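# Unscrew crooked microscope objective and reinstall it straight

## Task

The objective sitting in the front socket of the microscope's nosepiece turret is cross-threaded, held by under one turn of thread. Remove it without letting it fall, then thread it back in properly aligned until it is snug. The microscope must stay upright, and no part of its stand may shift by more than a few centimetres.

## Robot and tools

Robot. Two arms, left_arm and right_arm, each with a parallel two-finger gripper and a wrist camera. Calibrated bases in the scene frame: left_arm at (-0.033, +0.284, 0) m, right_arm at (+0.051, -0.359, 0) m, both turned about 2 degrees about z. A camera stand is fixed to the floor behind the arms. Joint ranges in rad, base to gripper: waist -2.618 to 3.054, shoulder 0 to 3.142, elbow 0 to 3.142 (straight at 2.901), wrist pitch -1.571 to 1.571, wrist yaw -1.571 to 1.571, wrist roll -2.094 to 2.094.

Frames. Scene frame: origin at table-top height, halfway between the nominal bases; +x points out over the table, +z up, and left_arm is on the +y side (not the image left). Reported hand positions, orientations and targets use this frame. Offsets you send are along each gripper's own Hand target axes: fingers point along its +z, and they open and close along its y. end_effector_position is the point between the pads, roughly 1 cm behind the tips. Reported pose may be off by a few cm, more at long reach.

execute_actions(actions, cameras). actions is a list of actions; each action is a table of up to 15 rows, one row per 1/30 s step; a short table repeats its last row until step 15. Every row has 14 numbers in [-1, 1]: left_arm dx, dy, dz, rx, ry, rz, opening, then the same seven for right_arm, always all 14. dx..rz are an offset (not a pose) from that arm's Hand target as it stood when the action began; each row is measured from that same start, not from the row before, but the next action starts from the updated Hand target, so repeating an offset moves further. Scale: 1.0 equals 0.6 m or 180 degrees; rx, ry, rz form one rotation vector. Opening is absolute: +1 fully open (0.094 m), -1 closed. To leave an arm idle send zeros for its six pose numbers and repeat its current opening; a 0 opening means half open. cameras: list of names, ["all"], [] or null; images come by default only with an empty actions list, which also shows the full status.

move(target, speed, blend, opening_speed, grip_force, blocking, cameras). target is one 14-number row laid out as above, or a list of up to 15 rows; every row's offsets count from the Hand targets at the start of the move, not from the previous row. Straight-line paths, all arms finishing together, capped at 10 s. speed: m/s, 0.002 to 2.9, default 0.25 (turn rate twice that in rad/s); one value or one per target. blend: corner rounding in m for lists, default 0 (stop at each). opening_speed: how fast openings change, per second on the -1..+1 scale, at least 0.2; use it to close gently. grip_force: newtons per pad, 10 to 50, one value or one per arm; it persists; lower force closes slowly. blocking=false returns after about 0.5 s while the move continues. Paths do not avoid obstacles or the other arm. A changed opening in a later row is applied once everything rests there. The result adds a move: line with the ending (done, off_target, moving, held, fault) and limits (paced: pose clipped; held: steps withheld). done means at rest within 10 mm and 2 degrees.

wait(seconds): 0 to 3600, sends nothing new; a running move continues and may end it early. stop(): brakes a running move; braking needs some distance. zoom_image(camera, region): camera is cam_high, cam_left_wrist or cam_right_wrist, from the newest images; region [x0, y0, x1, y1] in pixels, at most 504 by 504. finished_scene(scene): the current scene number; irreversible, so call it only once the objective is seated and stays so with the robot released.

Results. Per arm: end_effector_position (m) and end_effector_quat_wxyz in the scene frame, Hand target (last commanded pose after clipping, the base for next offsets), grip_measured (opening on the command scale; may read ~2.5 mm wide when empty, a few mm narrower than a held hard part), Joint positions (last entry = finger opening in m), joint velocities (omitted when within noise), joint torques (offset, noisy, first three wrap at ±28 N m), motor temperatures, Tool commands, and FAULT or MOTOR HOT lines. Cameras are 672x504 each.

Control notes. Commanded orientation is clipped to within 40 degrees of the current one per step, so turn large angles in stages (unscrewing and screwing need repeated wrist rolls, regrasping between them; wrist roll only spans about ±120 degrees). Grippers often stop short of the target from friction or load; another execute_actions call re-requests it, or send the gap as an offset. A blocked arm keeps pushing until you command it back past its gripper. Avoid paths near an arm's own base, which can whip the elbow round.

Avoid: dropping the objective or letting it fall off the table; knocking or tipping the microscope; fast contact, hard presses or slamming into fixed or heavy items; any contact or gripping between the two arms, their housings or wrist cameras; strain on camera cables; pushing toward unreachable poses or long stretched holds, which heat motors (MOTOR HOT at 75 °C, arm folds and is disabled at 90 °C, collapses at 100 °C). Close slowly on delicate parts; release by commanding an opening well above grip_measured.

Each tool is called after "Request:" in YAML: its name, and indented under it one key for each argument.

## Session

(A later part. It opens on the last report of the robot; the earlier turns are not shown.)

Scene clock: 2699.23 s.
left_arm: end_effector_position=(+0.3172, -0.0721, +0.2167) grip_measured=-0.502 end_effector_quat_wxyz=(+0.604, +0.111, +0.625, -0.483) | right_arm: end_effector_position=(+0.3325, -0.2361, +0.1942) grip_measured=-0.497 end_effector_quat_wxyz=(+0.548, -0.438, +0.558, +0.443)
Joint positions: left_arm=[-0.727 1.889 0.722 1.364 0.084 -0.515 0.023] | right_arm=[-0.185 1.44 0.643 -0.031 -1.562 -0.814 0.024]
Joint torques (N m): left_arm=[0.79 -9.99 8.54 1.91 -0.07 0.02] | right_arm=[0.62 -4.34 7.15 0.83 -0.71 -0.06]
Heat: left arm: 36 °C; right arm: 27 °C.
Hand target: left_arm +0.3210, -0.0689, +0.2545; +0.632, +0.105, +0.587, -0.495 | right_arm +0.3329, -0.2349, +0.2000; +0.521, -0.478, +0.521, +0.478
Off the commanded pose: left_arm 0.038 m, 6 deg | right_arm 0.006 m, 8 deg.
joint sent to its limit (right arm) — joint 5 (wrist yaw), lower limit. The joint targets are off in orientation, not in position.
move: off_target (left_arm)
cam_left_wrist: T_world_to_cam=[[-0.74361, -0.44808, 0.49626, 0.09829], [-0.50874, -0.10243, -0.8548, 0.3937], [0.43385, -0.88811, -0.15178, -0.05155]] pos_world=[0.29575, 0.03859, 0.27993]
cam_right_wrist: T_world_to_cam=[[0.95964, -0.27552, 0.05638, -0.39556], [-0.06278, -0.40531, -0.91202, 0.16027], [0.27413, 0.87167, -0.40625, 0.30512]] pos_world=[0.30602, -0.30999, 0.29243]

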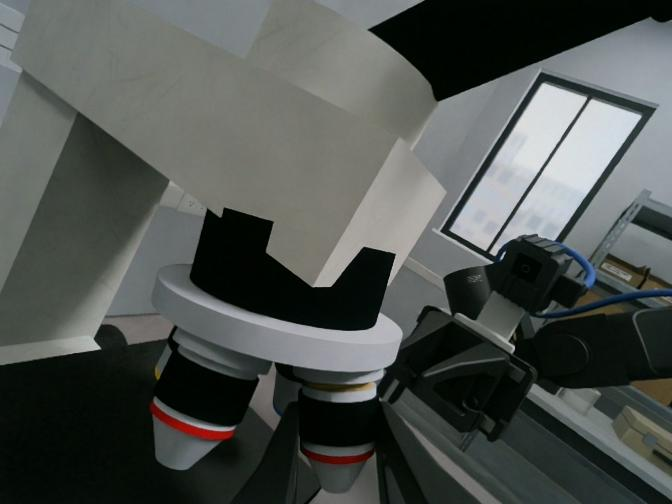

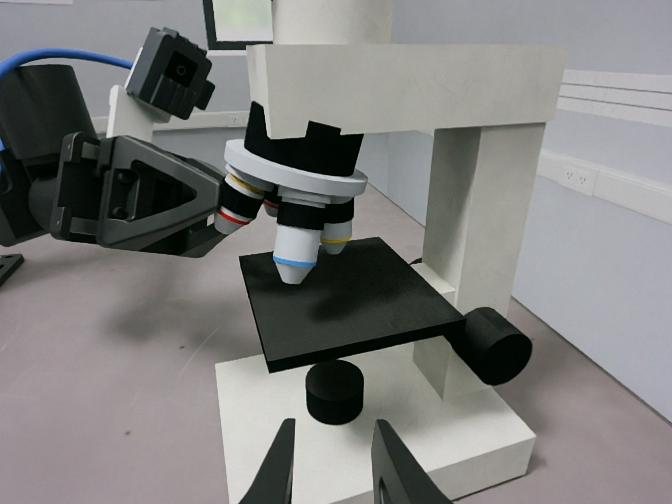

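Request:
move:
  target:
    - [0.0161,0.0072,-0.0052,0,0.0167,0,-0.6,0,0,0,0,0,0,-0.5]
    - [0.0032,0.0011,-0.0004,0,0,0,-0.6,0,0,0,0,0,0,-0.5]
  speed: 0.05
  cameras: ["cam_left_wrist","cam_right_wrist"]

Request:
zoom_image:
  camera: "cam_right_wrist"
  region: [220, 162, 250, 192]

Request:
zoom_image:
  camera: "cam_right_wrist"
  region: [248, 178, 278, 208]

Request:
zoom_image:
  camera: "cam_left_wrist"
  region: [285, 360, 395, 420]

Scene clock: 2718.27 s.
left_arm: end_effector_position=(+0.3183, -0.0707, +0.2160) grip_measured=-0.502 end_effector_quat_wxyz=(+0.600, +0.116, +0.628, -0.482) | right_arm: end_effector_position=(+0.3325, -0.2361, +0.1942) grip_measured=-0.497 end_effector_quat_wxyz=(+0.548, -0.438, +0.558, +0.443)
Joint positions: left_arm=[-0.717 1.88 0.722 1.344 0.102 -0.515 0.023] | right_arm=[-0.185 1.44 0.643 -0.031 -1.562 -0.814 0.024]
Joint torques (N m): left_arm=[-0.21 -8.69 8.46 2.17 -0.24 0] | right_arm=[0.64 -4.36 7.17 0.84 -0.72 -0.05]
Motor temperatures (°C): left_arm=[18 28 29 37 18 17 24] | right_arm=[16 23 27 23 18 17 19]
Heat: left arm: 37 °C; right arm: 27 °C.
Hand target: left_arm +0.3210, -0.0693, +0.2526; +0.632, +0.105, +0.586, -0.495 | right_arm +0.3329, -0.2349, +0.2000; +0.521, -0.478, +0.521, +0.478
Off the commanded pose: left_arm 0.037 m, 6 deg | right_arm 0.006 m, 8 deg.
joint sent to its limit (right arm) — joint 5 (wrist yaw), lower limit. The joint targets are off in orientation, not in position.
move: off_target (left_arm)
cam_left_wrist: T_world_to_cam=[[-0.74446, -0.44717, 0.49579, 0.10053], [-0.51424, -0.08957, -0.85295, 0.39616], [0.42583, -0.88995, -0.16327, -0.04601]] pos_world=[0.29816, 0.03949, 0.28055]
cam_right_wrist: T_world_to_cam=[[0.95964, -0.27552, 0.05638, -0.39556], [-0.06278, -0.40531, -0.91202, 0.16027], [0.27413, 0.87167, -0.40625, 0.30512]] pos_world=[0.30602, -0.30999, 0.29243]

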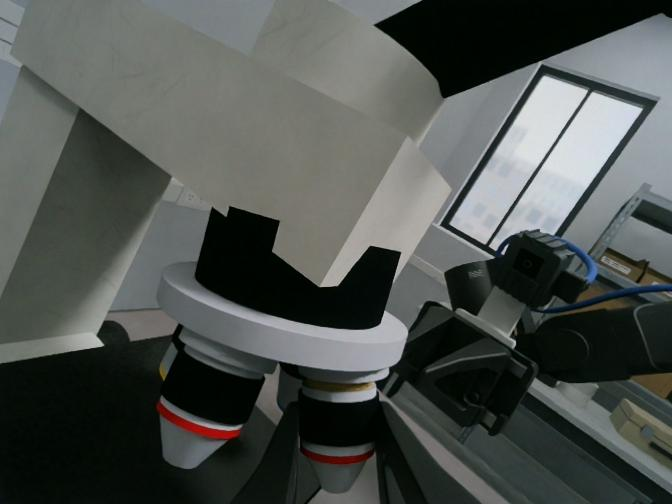

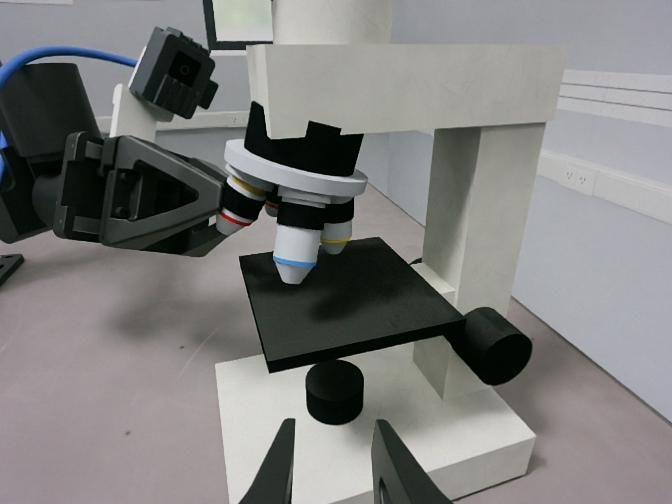

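Scaled by 16.800 from the camera's image (finer frame: 960x720).

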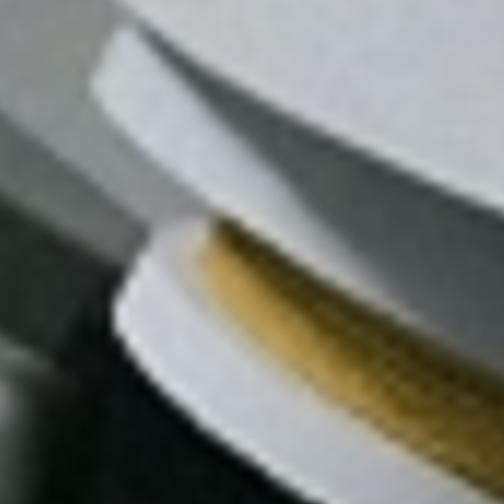

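Scaled by 16.800 from the camera's image (finer frame: 960x720).

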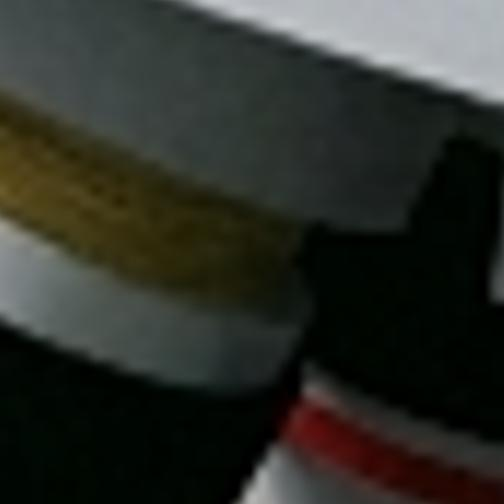

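Scaled by 4.582 from the camera's image (finer frame: 960x720).

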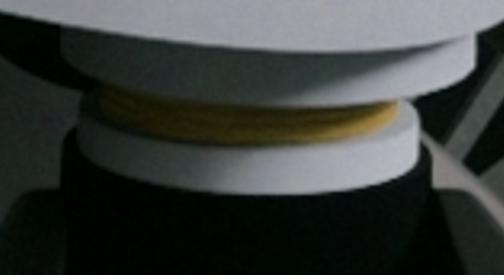

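Request:
move:
  target: [0.0019,-0.0015,-0.0024,0,-0.0056,0,-0.6,0,0,0,0,0,0,-0.5]
  speed: 0.04
  cameras: ["cam_left_wrist","cam_right_wrist"]

Request:
zoom_image:
  camera: "cam_right_wrist"
  region: [220, 162, 250, 192]

Request:
zoom_image:
  camera: "cam_right_wrist"
  region: [248, 178, 278, 208]

Request:
zoom_image:
  camera: "cam_left_wrist"
  region: [285, 360, 395, 420]

Scene clock: 2729.30 s.
left_arm: end_effector_position=(+0.3181, -0.0709, +0.2171) grip_measured=-0.502 end_effector_quat_wxyz=(+0.603, +0.110, +0.627, -0.481) | right_arm: end_effector_position=(+0.3325, -0.2361, +0.1942) grip_measured=-0.497 end_effector_quat_wxyz=(+0.548, -0.438, +0.558, +0.443)
Joint positions: left_arm=[-0.725 1.88 0.722 1.348 0.083 -0.515 0.023] | right_arm=[-0.185 1.44 0.643 -0.031 -1.562 -0.814 0.024]
Joint torques (N m): left_arm=[-0.27 -7.53 7.88 2.43 -0.22 0.02] | right_arm=[0.68 -4.38 7.16 0.82 -0.71 -0.06]
Heat: left arm: 38 °C; right arm: 27 °C.
Hand target: left_arm +0.3192, -0.0694, +0.2516; +0.638, +0.101, +0.581, -0.496 | right_arm +0.3329, -0.2349, +0.2000; +0.521, -0.478, +0.521, +0.478
Off the commanded pose: left_arm 0.035 m, 7 deg | right_arm 0.006 m, 8 deg.
joint sent to its limit (right arm) — joint 5 (wrist yaw), lower limit. The joint targets are off in orientation, not in position.
move: off_target (left_arm)
cam_left_wrist: T_world_to_cam=[[-0.73945, -0.4528, 0.49818, 0.0973], [-0.51294, -0.10033, -0.85254, 0.39568], [0.43601, -0.88595, -0.15808, -0.05008]] pos_world=[0.29674, 0.03939, 0.28094]
cam_right_wrist: T_world_to_cam=[[0.95964, -0.27552, 0.05638, -0.39556], [-0.06278, -0.40531, -0.91202, 0.16027], [0.27413, 0.87167, -0.40625, 0.30512]] pos_world=[0.30602, -0.30999, 0.29243]

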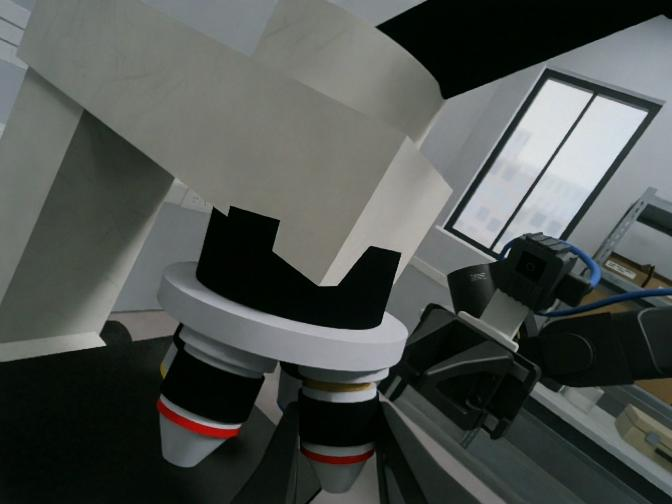

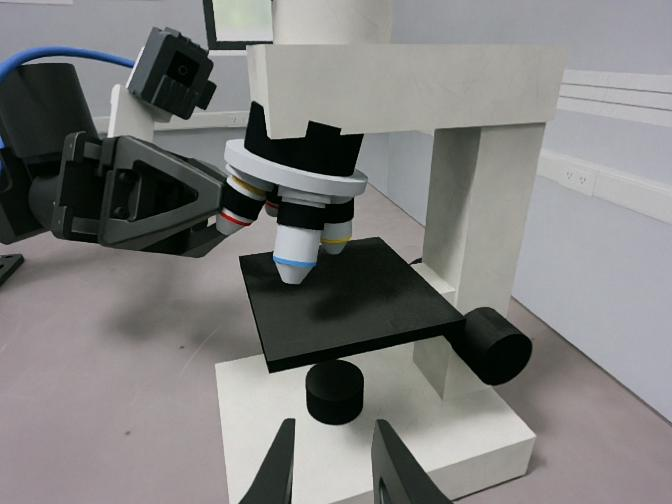

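Scaled by 16.800 from the camera's image (finer frame: 960x720).

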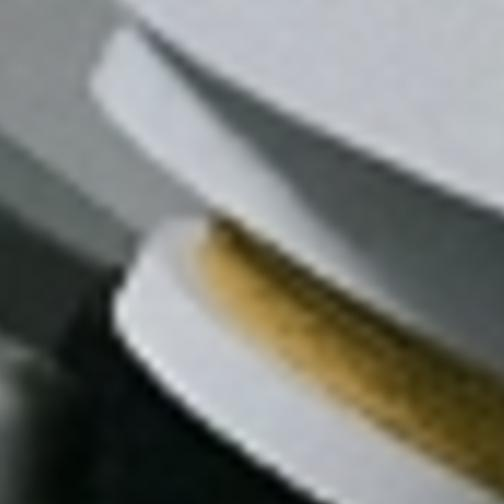

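Scaled by 16.800 from the camera's image (finer frame: 960x720).

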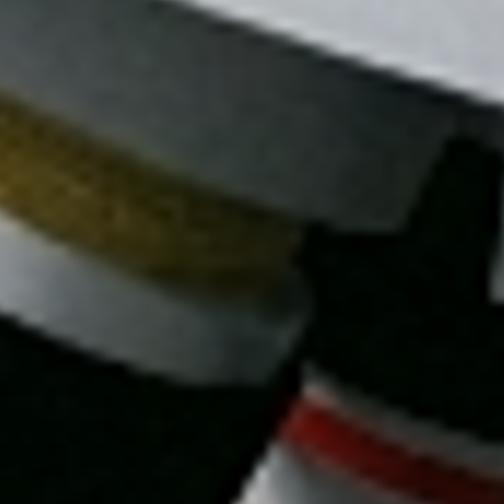

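Scaled by 4.582 from the camera's image (finer frame: 960x720).

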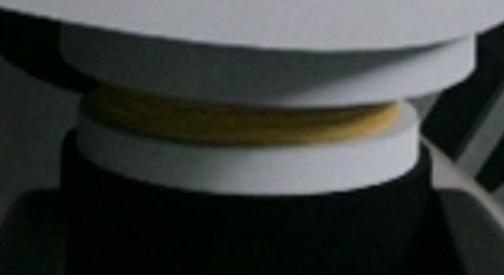

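Request:
move:
  target: [0.0015,-0.0058,-0.0045,0,0,0,-0.6,0,0,0,0,0,0,-0.5]
  speed: 0.02
  cameras: ["cam_left_wrist","cam_right_wrist"]

Request:
zoom_image:
  camera: "cam_right_wrist"
  region: [220, 162, 250, 192]

Request:
zoom_image:
  camera: "cam_right_wrist"
  region: [248, 178, 278, 208]

Request:
zoom_image:
  camera: "cam_left_wrist"
  region: [285, 360, 395, 420]

Scene clock: 2736.83 s.
left_arm: end_effector_position=(+0.3174, -0.0715, +0.2186) grip_measured=-0.502 end_effector_quat_wxyz=(+0.606, +0.106, +0.626, -0.480) | right_arm: end_effector_position=(+0.3325, -0.2361, +0.1942) grip_measured=-0.497 end_effector_quat_wxyz=(+0.548, -0.438, +0.558, +0.443)
Joint positions: left_arm=[-0.732 1.88 0.722 1.354 0.067 -0.515 0.023] | right_arm=[-0.185 1.44 0.643 -0.031 -1.562 -0.814 0.024]
Joint torques (N m): left_arm=[-0.5 -8.1 6.97 2.42 -0.15 0.07] | right_arm=[0.7 -4.36 7.2 0.84 -0.73 -0.07]
Heat: left arm: 38 °C; right arm: 27 °C.
Hand target: left_arm +0.3147, -0.0696, +0.2516; +0.638, +0.101, +0.581, -0.496 | right_arm +0.3329, -0.2349, +0.2000; +0.521, -0.478, +0.521, +0.478
Off the commanded pose: left_arm 0.033 m, 7 deg | right_arm 0.006 m, 8 deg.
joint sent to its limit (right arm) — joint 5 (wrist yaw), lower limit. The joint targets are off in orientation, not in position.
move: off_target (left_arm)
cam_left_wrist: T_world_to_cam=[[-0.73681, -0.45562, 0.49953, 0.09434], [-0.51038, -0.10974, -0.85292, 0.3951], [0.44343, -0.88338, -0.15168, -0.0536]] pos_world=[0.29493, 0.03899, 0.28173]
cam_right_wrist: T_world_to_cam=[[0.95964, -0.27552, 0.05638, -0.39556], [-0.06278, -0.40531, -0.91202, 0.16027], [0.27413, 0.87167, -0.40625, 0.30512]] pos_world=[0.30602, -0.30999, 0.29243]

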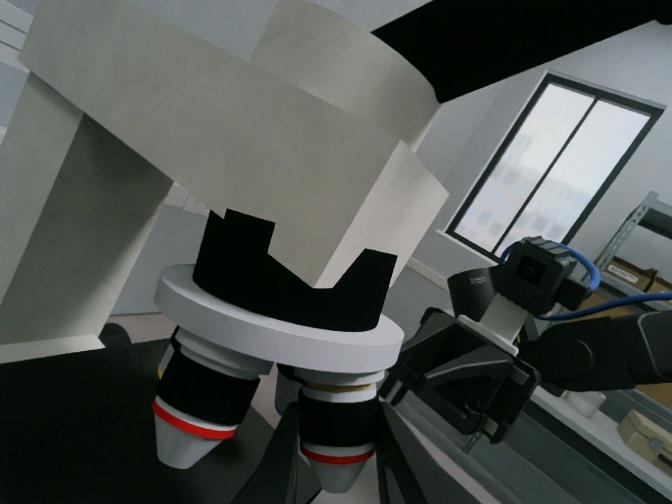

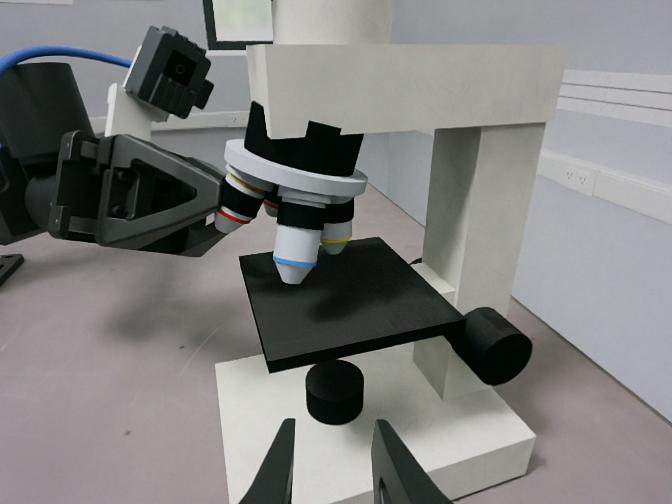

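Scaled by 16.800 from the camera's image (finer frame: 960x720).

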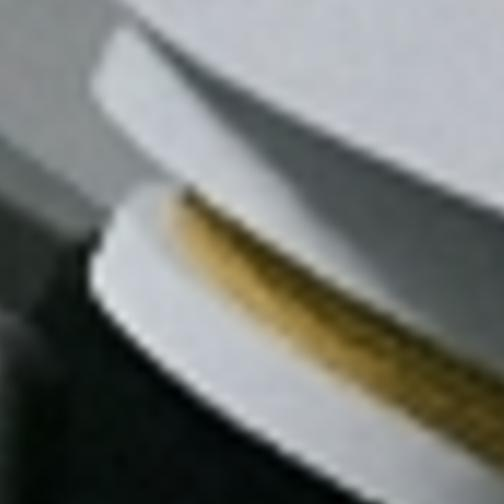

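Scaled by 16.800 from the camera's image (finer frame: 960x720).

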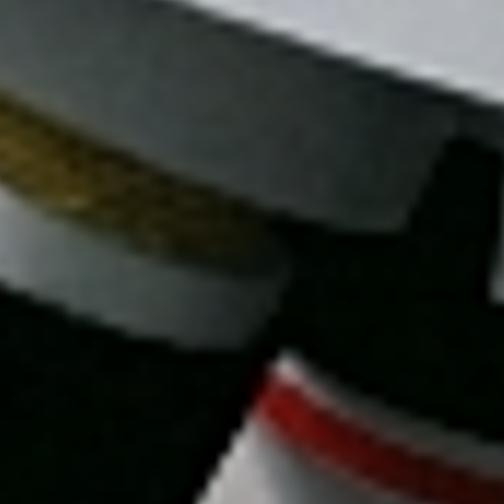

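Scaled by 4.582 from the camera's image (finer frame: 960x720).

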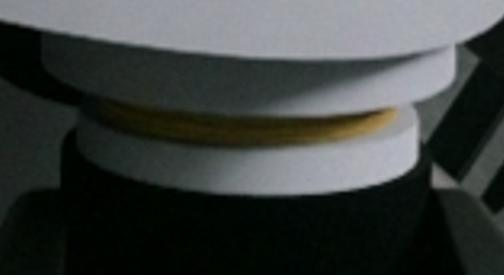

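Request:
move:
  target: [0.0053,-0.0076,0.0110,-0.0960,0.0014,0.0545,-0.6,0,0,0,0,0,0,-0.5]
  speed: 0.12
  cameras: ["cam_left_wrist","cam_right_wrist"]

Request:
zoom_image:
  camera: "cam_right_wrist"
  region: [220, 162, 250, 192]

Request:
zoom_image:
  camera: "cam_right_wrist"
  region: [248, 178, 278, 208]

Request:
zoom_image:
  camera: "cam_left_wrist"
  region: [285, 360, 395, 420]

Scene clock: 2810.30 s.
left_arm: end_effector_position=(+0.3165, -0.0744, +0.2175) grip_measured=-0.502 end_effector_quat_wxyz=(+0.665, +0.065, +0.669, -0.326) | right_arm: end_effector_position=(+0.3325, -0.2361, +0.1942) grip_measured=-0.497 end_effector_quat_wxyz=(+0.548, -0.438, +0.558, +0.443)
Joint positions: left_arm=[-0.896 1.819 0.773 1.151 -0.38 -0.321 0.023] | right_arm=[-0.185 1.44 0.643 -0.031 -1.562 -0.814 0.024]
Joint torques (N m): left_arm=[-0.7 -9.92 9.18 1.77 -0.02 0.06] | right_arm=[0.68 -4.34 7.17 0.83 -0.71 -0.06]
Motor temperatures (°C): left_arm=[18 30 29 44 18 17 24] | right_arm=[16 23 27 23 18 17 19]
Heat: left arm: 44 °C; right arm: 27 °C.
Hand target: left_arm +0.3150, -0.0781, +0.2529; +0.684, +0.054, +0.639, -0.347 | right_arm +0.3329, -0.2349, +0.2000; +0.521, -0.478, +0.521, +0.478
Off the commanded pose: left_arm 0.036 m, 5 deg | right_arm 0.006 m, 8 deg.
joint sent to its limit (right arm) — joint 5 (wrist yaw), lower limit. The joint targets are off in orientation, not in position.
move: off_target (left_arm)
cam_left_wrist: T_world_to_cam=[[-0.55947, -0.73297, 0.38697, 0.04066], [-0.46336, -0.11052, -0.87925, 0.38415], [0.68723, -0.67122, -0.2778, -0.0899]] pos_world=[0.26253, 0.01192, 0.29705]
cam_right_wrist: T_world_to_cam=[[0.95964, -0.27552, 0.05638, -0.39556], [-0.06278, -0.40531, -0.91202, 0.16027], [0.27413, 0.87167, -0.40625, 0.30512]] pos_world=[0.30602, -0.30999, 0.29243]

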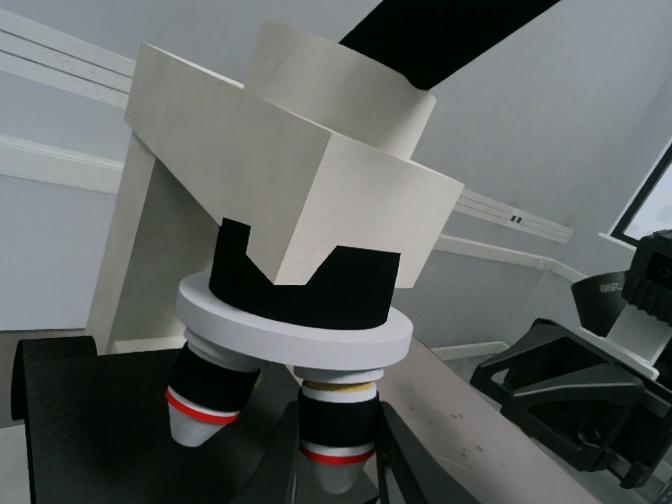

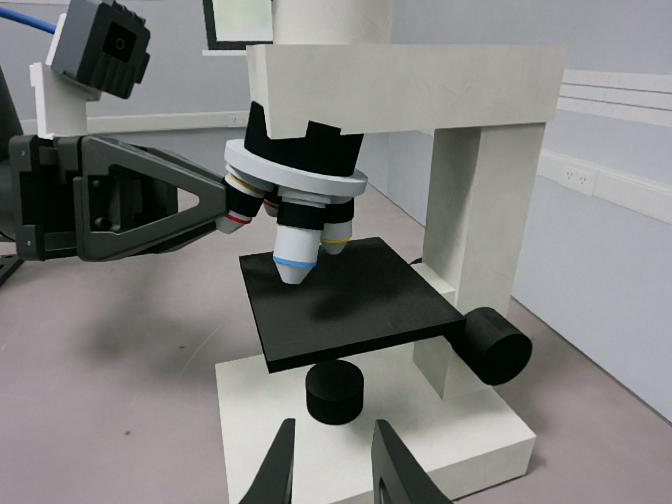

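Scaled by 16.800 from the camera's image (finer frame: 960x720).

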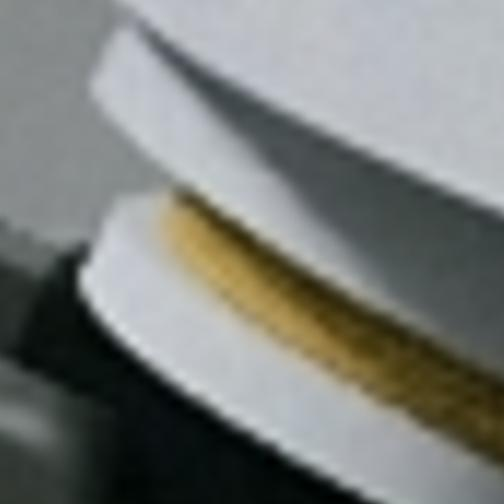

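Scaled by 16.800 from the camera's image (finer frame: 960x720).

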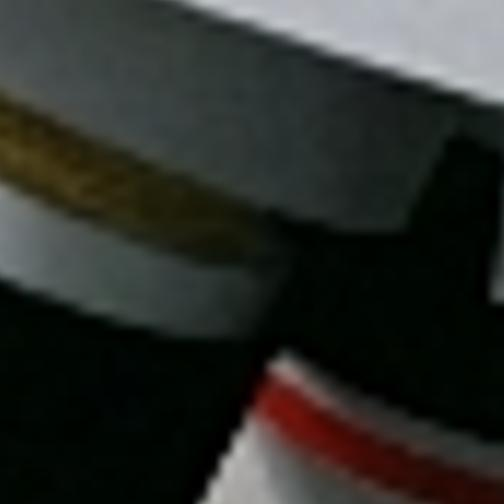

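Scaled by 4.582 from the camera's image (finer frame: 960x720).

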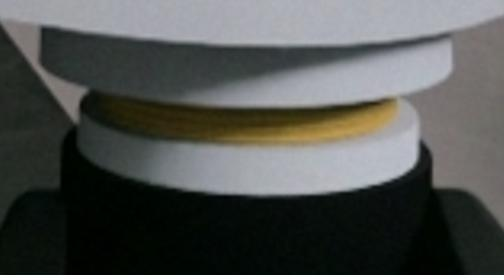

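Request:
move:
  target: [0.0018,-0.0014,0.0026,-0.0612,-0.0022,0.0300,-0.6,0,0,0,0,0,0,-0.5]
  speed: 0.12
  cameras: ["cam_left_wrist","cam_right_wrist"]

Request:
zoom_image:
  camera: "cam_right_wrist"
  region: [220, 162, 250, 192]

Request:
zoom_image:
  camera: "cam_right_wrist"
  region: [248, 178, 278, 208]

Request:
zoom_image:
  camera: "cam_left_wrist"
  region: [285, 360, 395, 420]

Scene clock: 2862.37 s.
left_arm: end_effector_position=(+0.3153, -0.0763, +0.2188) grip_measured=-0.502 end_effector_quat_wxyz=(+0.683, +0.038, +0.692, -0.231) | right_arm: end_effector_position=(+0.3325, -0.2361, +0.1942) grip_measured=-0.497 end_effector_quat_wxyz=(+0.548, -0.438, +0.558, +0.443)
Joint positions: left_arm=[-0.983 1.819 0.859 1.008 -0.639 -0.242 0.023] | right_arm=[-0.185 1.44 0.643 -0.031 -1.562 -0.814 0.024]
Joint torques (N m): left_arm=[-0.68 -8.84 9.89 1.95 -0.15 0.15] | right_arm=[0.66 -4.33 7.19 0.83 -0.7 -0.07]
Motor temperatures (°C): left_arm=[18 32 30 39 18 17 24] | right_arm=[16 23 27 23 18 17 19]
Heat: left arm: 39 °C; right arm: 27 °C.
Hand target: left_arm +0.3158, -0.0799, +0.2525; +0.704, +0.017, +0.664, -0.251 | right_arm +0.3329, -0.2349, +0.2000; +0.521, -0.478, +0.521, +0.478
Off the commanded pose: left_arm 0.034 m, 5 deg | right_arm 0.006 m, 8 deg.
joint sent to its limit (right arm) — joint 5 (wrist yaw), lower limit. The joint targets are off in orientation, not in position.
move: off_target (left_arm)
cam_left_wrist: T_world_to_cam=[[-0.4138, -0.85629, 0.30908, -0.0002], [-0.45556, -0.09917, -0.88466, 0.38412], [0.78818, -0.50688, -0.34906, -0.09366]] pos_world=[0.24873, -0.00955, 0.30718]
cam_right_wrist: T_world_to_cam=[[0.95964, -0.27552, 0.05638, -0.39556], [-0.06278, -0.40531, -0.91202, 0.16027], [0.27413, 0.87167, -0.40625, 0.30512]] pos_world=[0.30602, -0.30999, 0.29243]

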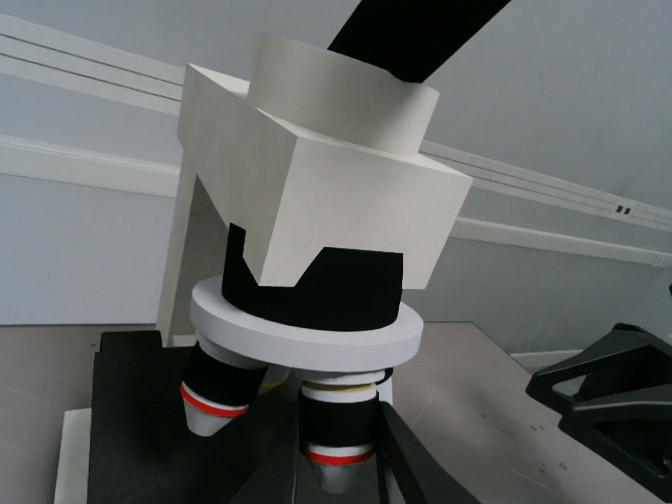

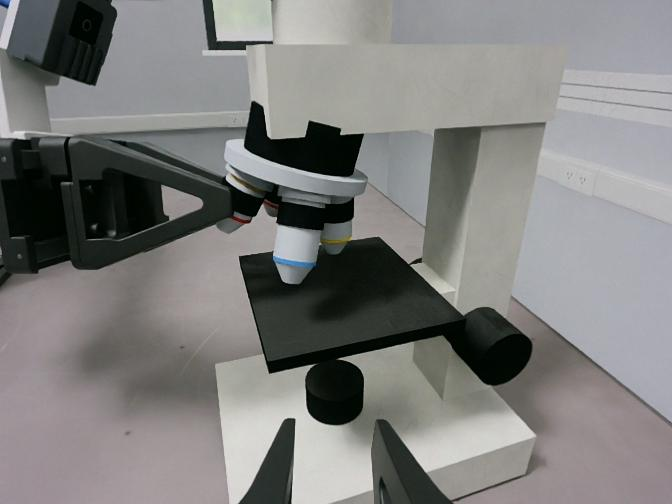

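Scaled by 16.800 from the camera's image (finer frame: 960x720).

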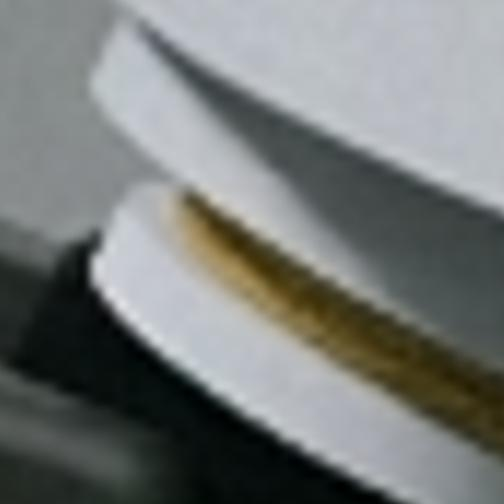

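Scaled by 16.800 from the camera's image (finer frame: 960x720).

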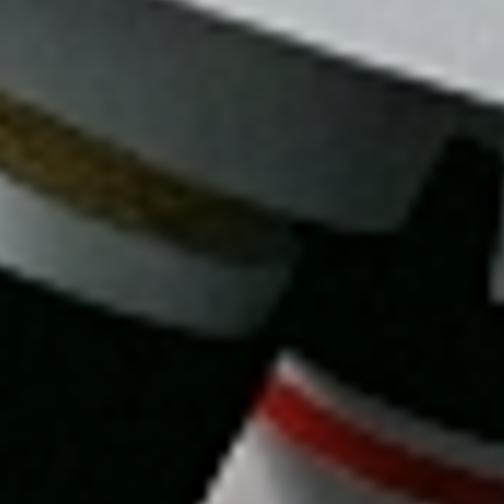

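Scaled by 4.582 from the camera's image (finer frame: 960x720).

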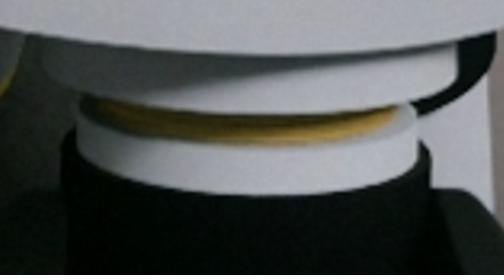

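Request:
move:
  target: [0.0013,-0.0016,0.0024,-0.0659,-0.0054,0.0318,-0.6,0,0,0,0,0,0,-0.5]
  speed: 0.12
  cameras: ["cam_left_wrist","cam_right_wrist"]

Request:
zoom_image:
  camera: "cam_right_wrist"
  region: [220, 162, 250, 192]

Request:
zoom_image:
  camera: "cam_right_wrist"
  region: [248, 178, 278, 208]

Request:
zoom_image:
  camera: "cam_left_wrist"
  region: [285, 360, 395, 420]

Scene clock: 2885.90 s.
left_arm: end_effector_position=(+0.3150, -0.0777, +0.2197) grip_measured=-0.502 end_effector_quat_wxyz=(+0.697, +0.009, +0.706, -0.125) | right_arm: end_effector_position=(+0.3325, -0.2361, +0.1942) grip_measured=-0.497 end_effector_quat_wxyz=(+0.548, -0.438, +0.558, +0.443)
Joint positions: left_arm=[-1.054 1.871 0.984 0.891 -0.903 -0.161 0.023] | right_arm=[-0.185 1.44 0.643 -0.031 -1.562 -0.814 0.024]
Joint torques (N m): left_arm=[-0.69 -8.24 10.82 2.08 -0.32 0.2] | right_arm=[0.65 -4.36 7.19 0.83 -0.72 -0.06]
Heat: left arm: 39 °C; right arm: 27 °C.
Hand target: left_arm +0.3168, -0.0815, +0.2522; +0.719, -0.025, +0.679, -0.146 | right_arm +0.3329, -0.2349, +0.2000; +0.521, -0.478, +0.521, +0.478
Off the commanded pose: left_arm 0.033 m, 6 deg | right_arm 0.006 m, 8 deg.
joint sent to its limit (right arm) — joint 5 (wrist yaw), lower limit. The joint targets are off in orientation, not in position.
move: off_target (left_arm)
cam_left_wrist: T_world_to_cam=[[-0.23767, -0.94881, 0.20802, -0.0422], [-0.4419, -0.08509, -0.89302, 0.38336], [0.86501, -0.30416, -0.39905, -0.0913]] pos_world=[0.23835, -0.03519, 0.31469]
cam_right_wrist: T_world_to_cam=[[0.95964, -0.27552, 0.05638, -0.39556], [-0.06278, -0.40531, -0.91202, 0.16027], [0.27413, 0.87167, -0.40625, 0.30512]] pos_world=[0.30602, -0.30999, 0.29243]

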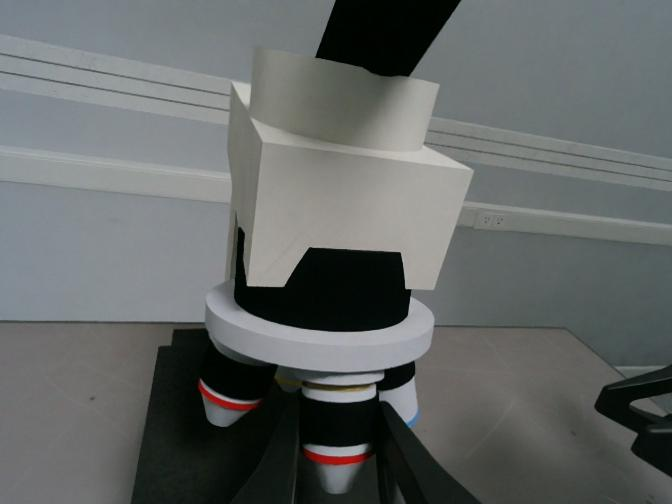

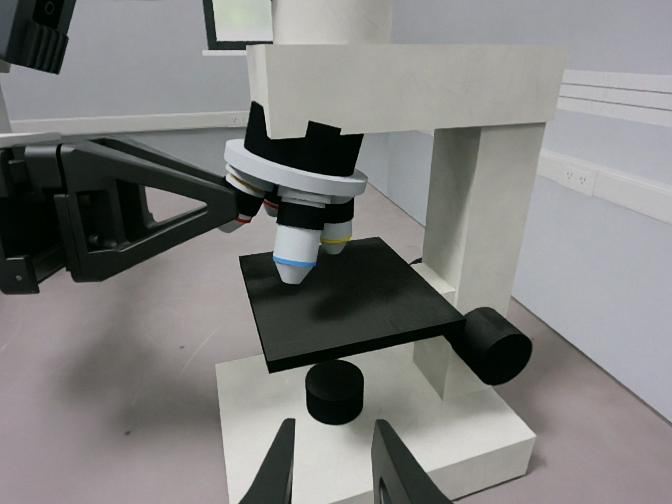

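Scaled by 16.800 from the camera's image (finer frame: 960x720).

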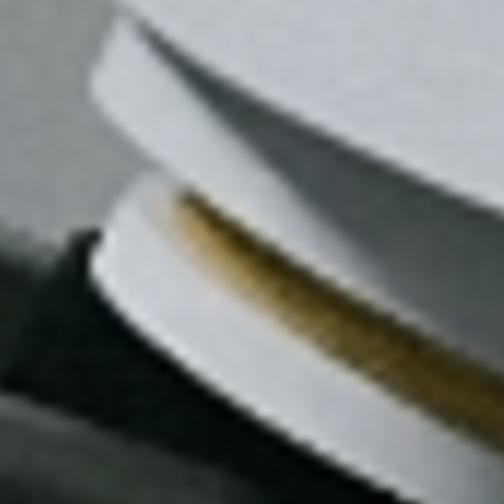

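Scaled by 16.800 from the camera's image (finer frame: 960x720).

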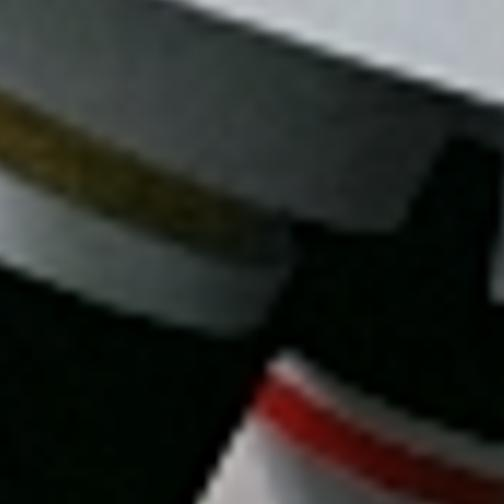

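Scaled by 4.582 from the camera's image (finer frame: 960x720).

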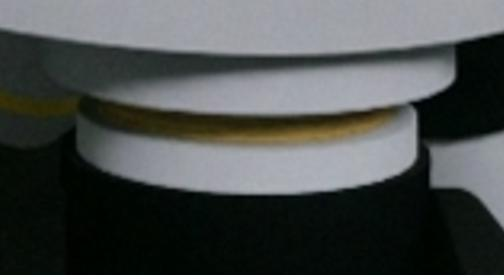

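Request:
move:
  target: [0.0140,0.0004,-0.0002,-0.0685,0.0038,0.0529,-0.6,0,0,0,0,0,0,-0.5]
  speed: 0.12
  cameras: ["cam_left_wrist","cam_right_wrist"]

Request:
zoom_image:
  camera: "cam_right_wrist"
  region: [220, 162, 250, 192]

Request:
zoom_image:
  camera: "cam_right_wrist"
  region: [248, 178, 278, 208]

Request:
zoom_image:
  camera: "cam_left_wrist"
  region: [285, 360, 395, 420]

Scene clock: 2926.10 s.
left_arm: end_effector_position=(+0.3166, -0.0779, +0.2190) grip_measured=-0.502 end_effector_quat_wxyz=(+0.703, -0.019, +0.710, +0.004) | right_arm: end_effector_position=(+0.3325, -0.2361, +0.1942) grip_measured=-0.497 end_effector_quat_wxyz=(+0.548, -0.438, +0.558, +0.443)
Joint positions: left_arm=[-1.103 1.975 1.152 0.796 -1.172 -0.045 0.023] | right_arm=[-0.185 1.44 0.643 -0.031 -1.562 -0.814 0.024]
Joint torques (N m): left_arm=[-0.64 -9.03 10.95 1.77 -0.25 0.3] | right_arm=[0.61 -4.34 7.19 0.83 -0.71 -0.06]
Heat: left arm: 43 °C; right arm: 27 °C.
Hand target: left_arm +0.3170, -0.0835, +0.2439; +0.718, -0.045, +0.695, -0.013 | right_arm +0.3329, -0.2349, +0.2000; +0.521, -0.478, +0.521, +0.478
Off the commanded pose: left_arm 0.026 m, 4 deg | right_arm 0.006 m, 8 deg.
joint sent to its limit (right arm) — joint 5 (wrist yaw), lower limit. The joint targets are off in orientation, not in position.
move: off_target (left_arm)
cam_left_wrist: T_world_to_cam=[[-0.02198, -0.99749, 0.06727, -0.08318], [-0.4282, -0.05141, -0.90222, 0.3836], [0.90342, -0.04864, -0.426, -0.07934]] pos_world=[0.23411, -0.06711, 0.31789]
cam_right_wrist: T_world_to_cam=[[0.95964, -0.27552, 0.05638, -0.39556], [-0.06278, -0.40531, -0.91202, 0.16027], [0.27413, 0.87167, -0.40625, 0.30512]] pos_world=[0.30602, -0.30999, 0.29243]

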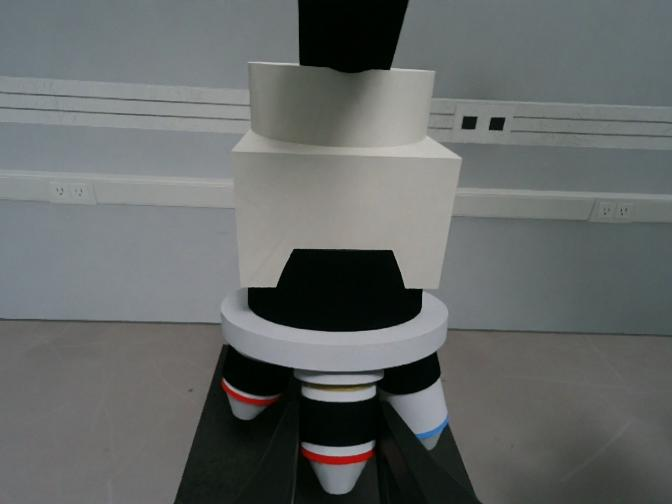

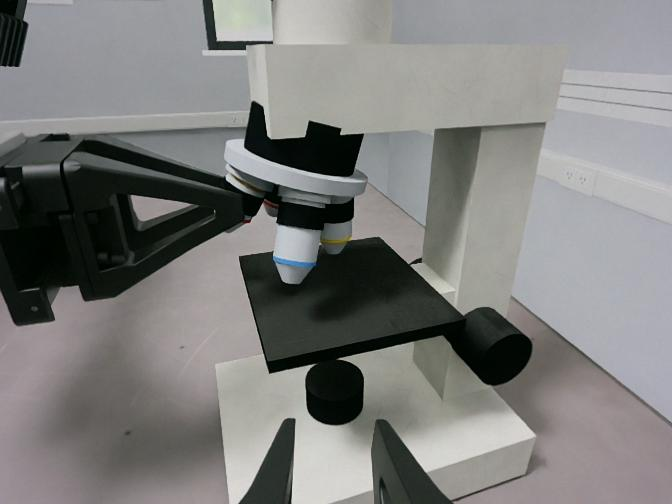

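Scaled by 16.800 from the camera's image (finer frame: 960x720).

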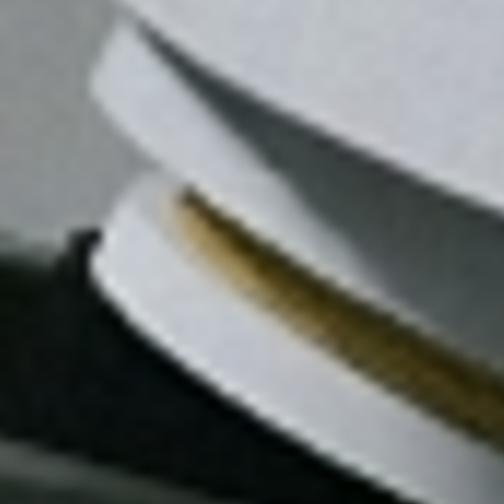

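Scaled by 16.800 from the camera's image (finer frame: 960x720).

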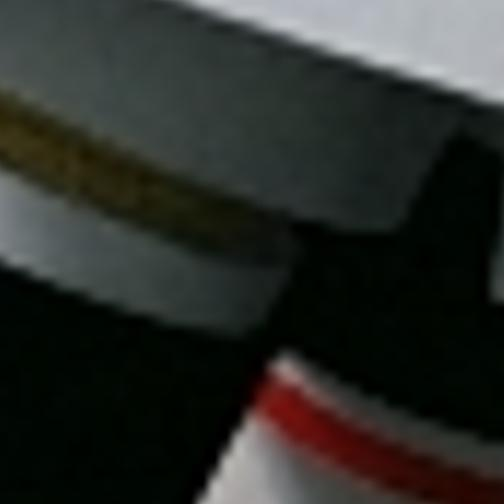

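Scaled by 4.582 from the camera's image (finer frame: 960x720).

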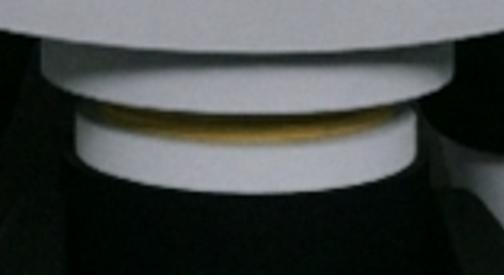

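Request:
move:
  target: [0.0242,-0.0010,-0.0009,-0.0702,0.0026,0.0509,-0.6,0,0,0,0,0,0,-0.5]
  speed: 0.12
  cameras: ["cam_left_wrist","cam_right_wrist"]

Request:
zoom_image:
  camera: "cam_right_wrist"
  region: [220, 162, 250, 192]

Request:
zoom_image:
  camera: "cam_right_wrist"
  region: [248, 178, 278, 208]

Request:
zoom_image:
  camera: "cam_left_wrist"
  region: [285, 360, 395, 420]

Scene clock: 2946.33 s.
left_arm: end_effector_position=(+0.3176, -0.0791, +0.2182) grip_measured=-0.502 end_effector_quat_wxyz=(+0.697, -0.053, +0.703, +0.132) | right_arm: end_effector_position=(+0.3325, -0.2361, +0.1942) grip_measured=-0.497 end_effector_quat_wxyz=(+0.548, -0.438, +0.558, +0.443)
Joint positions: left_arm=[-1.128 2.127 1.351 0.818 -1.429 0.153 0.023] | right_arm=[-0.185 1.44 0.643 -0.031 -1.562 -0.814 0.024]
Joint torques (N m): left_arm=[-0.61 -9.5 9.94 1.45 -0.1 0.18] | right_arm=[0.64 -4.34 7.2 0.84 -0.71 -0.06]
Heat: left arm: 41 °C; right arm: 27 °C.
Hand target: left_arm +0.3170, -0.0852, +0.2295; +0.704, -0.068, +0.696, +0.121 | right_arm +0.3329, -0.2349, +0.2000; +0.521, -0.478, +0.521, +0.478
Off the commanded pose: left_arm 0.013 m, 2 deg | right_arm 0.006 m, 8 deg.
joint sent to its limit (right arm) — joint 5 (wrist yaw), lower limit. The joint targets are off in orientation, not in position.
move: off_target (left_arm)
cam_left_wrist: T_world_to_cam=[[0.20757, -0.97597, -0.06626, -0.12642], [-0.42223, -0.02829, -0.90605, 0.38399], [0.8824, 0.21605, -0.41796, -0.05481]] pos_world=[0.23674, -0.10068, 0.31663]
cam_right_wrist: T_world_to_cam=[[0.95964, -0.27552, 0.05638, -0.39556], [-0.06278, -0.40531, -0.91202, 0.16027], [0.27413, 0.87167, -0.40625, 0.30512]] pos_world=[0.30602, -0.30999, 0.29243]

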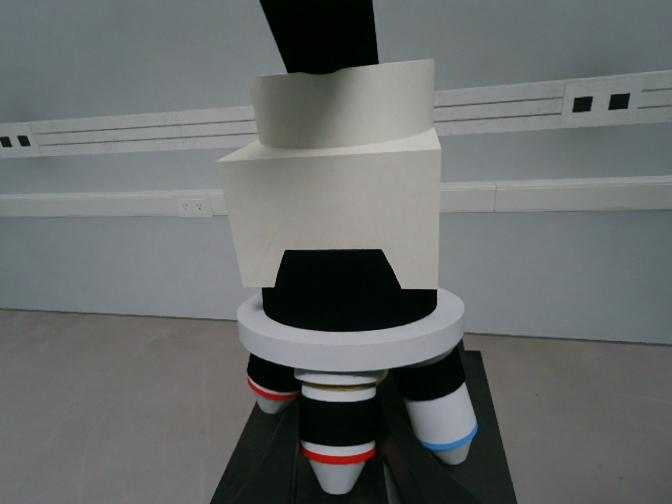

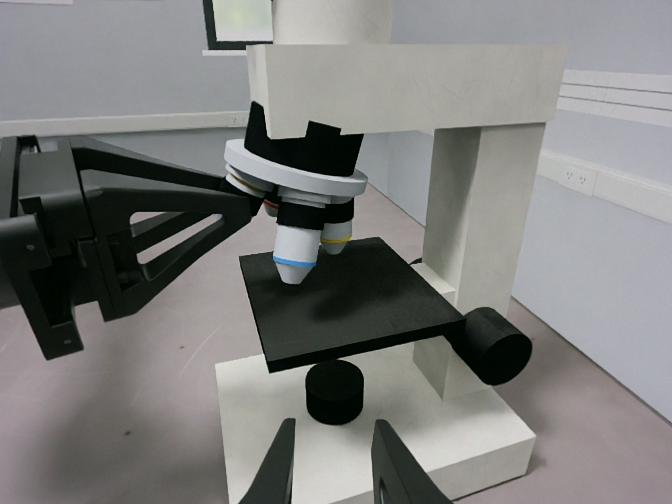

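Scaled by 16.800 from the camera's image (finer frame: 960x720).

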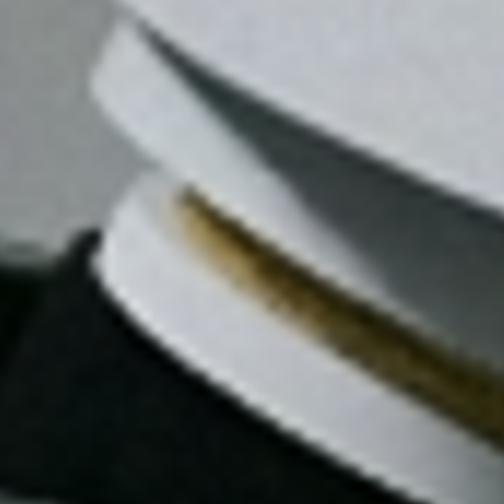

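Scaled by 16.800 from the camera's image (finer frame: 960x720).

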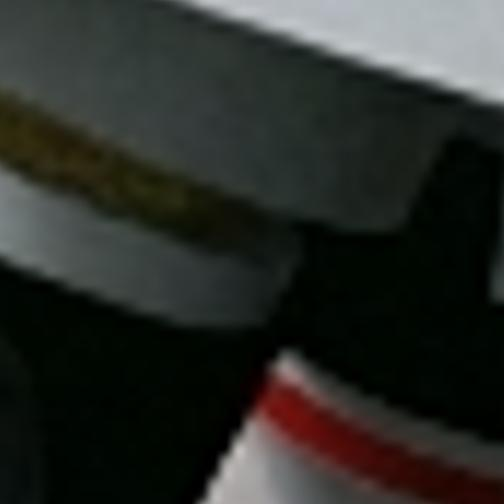

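Scaled by 4.582 from the camera's image (finer frame: 960x720).

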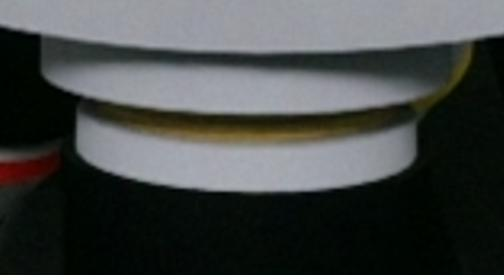

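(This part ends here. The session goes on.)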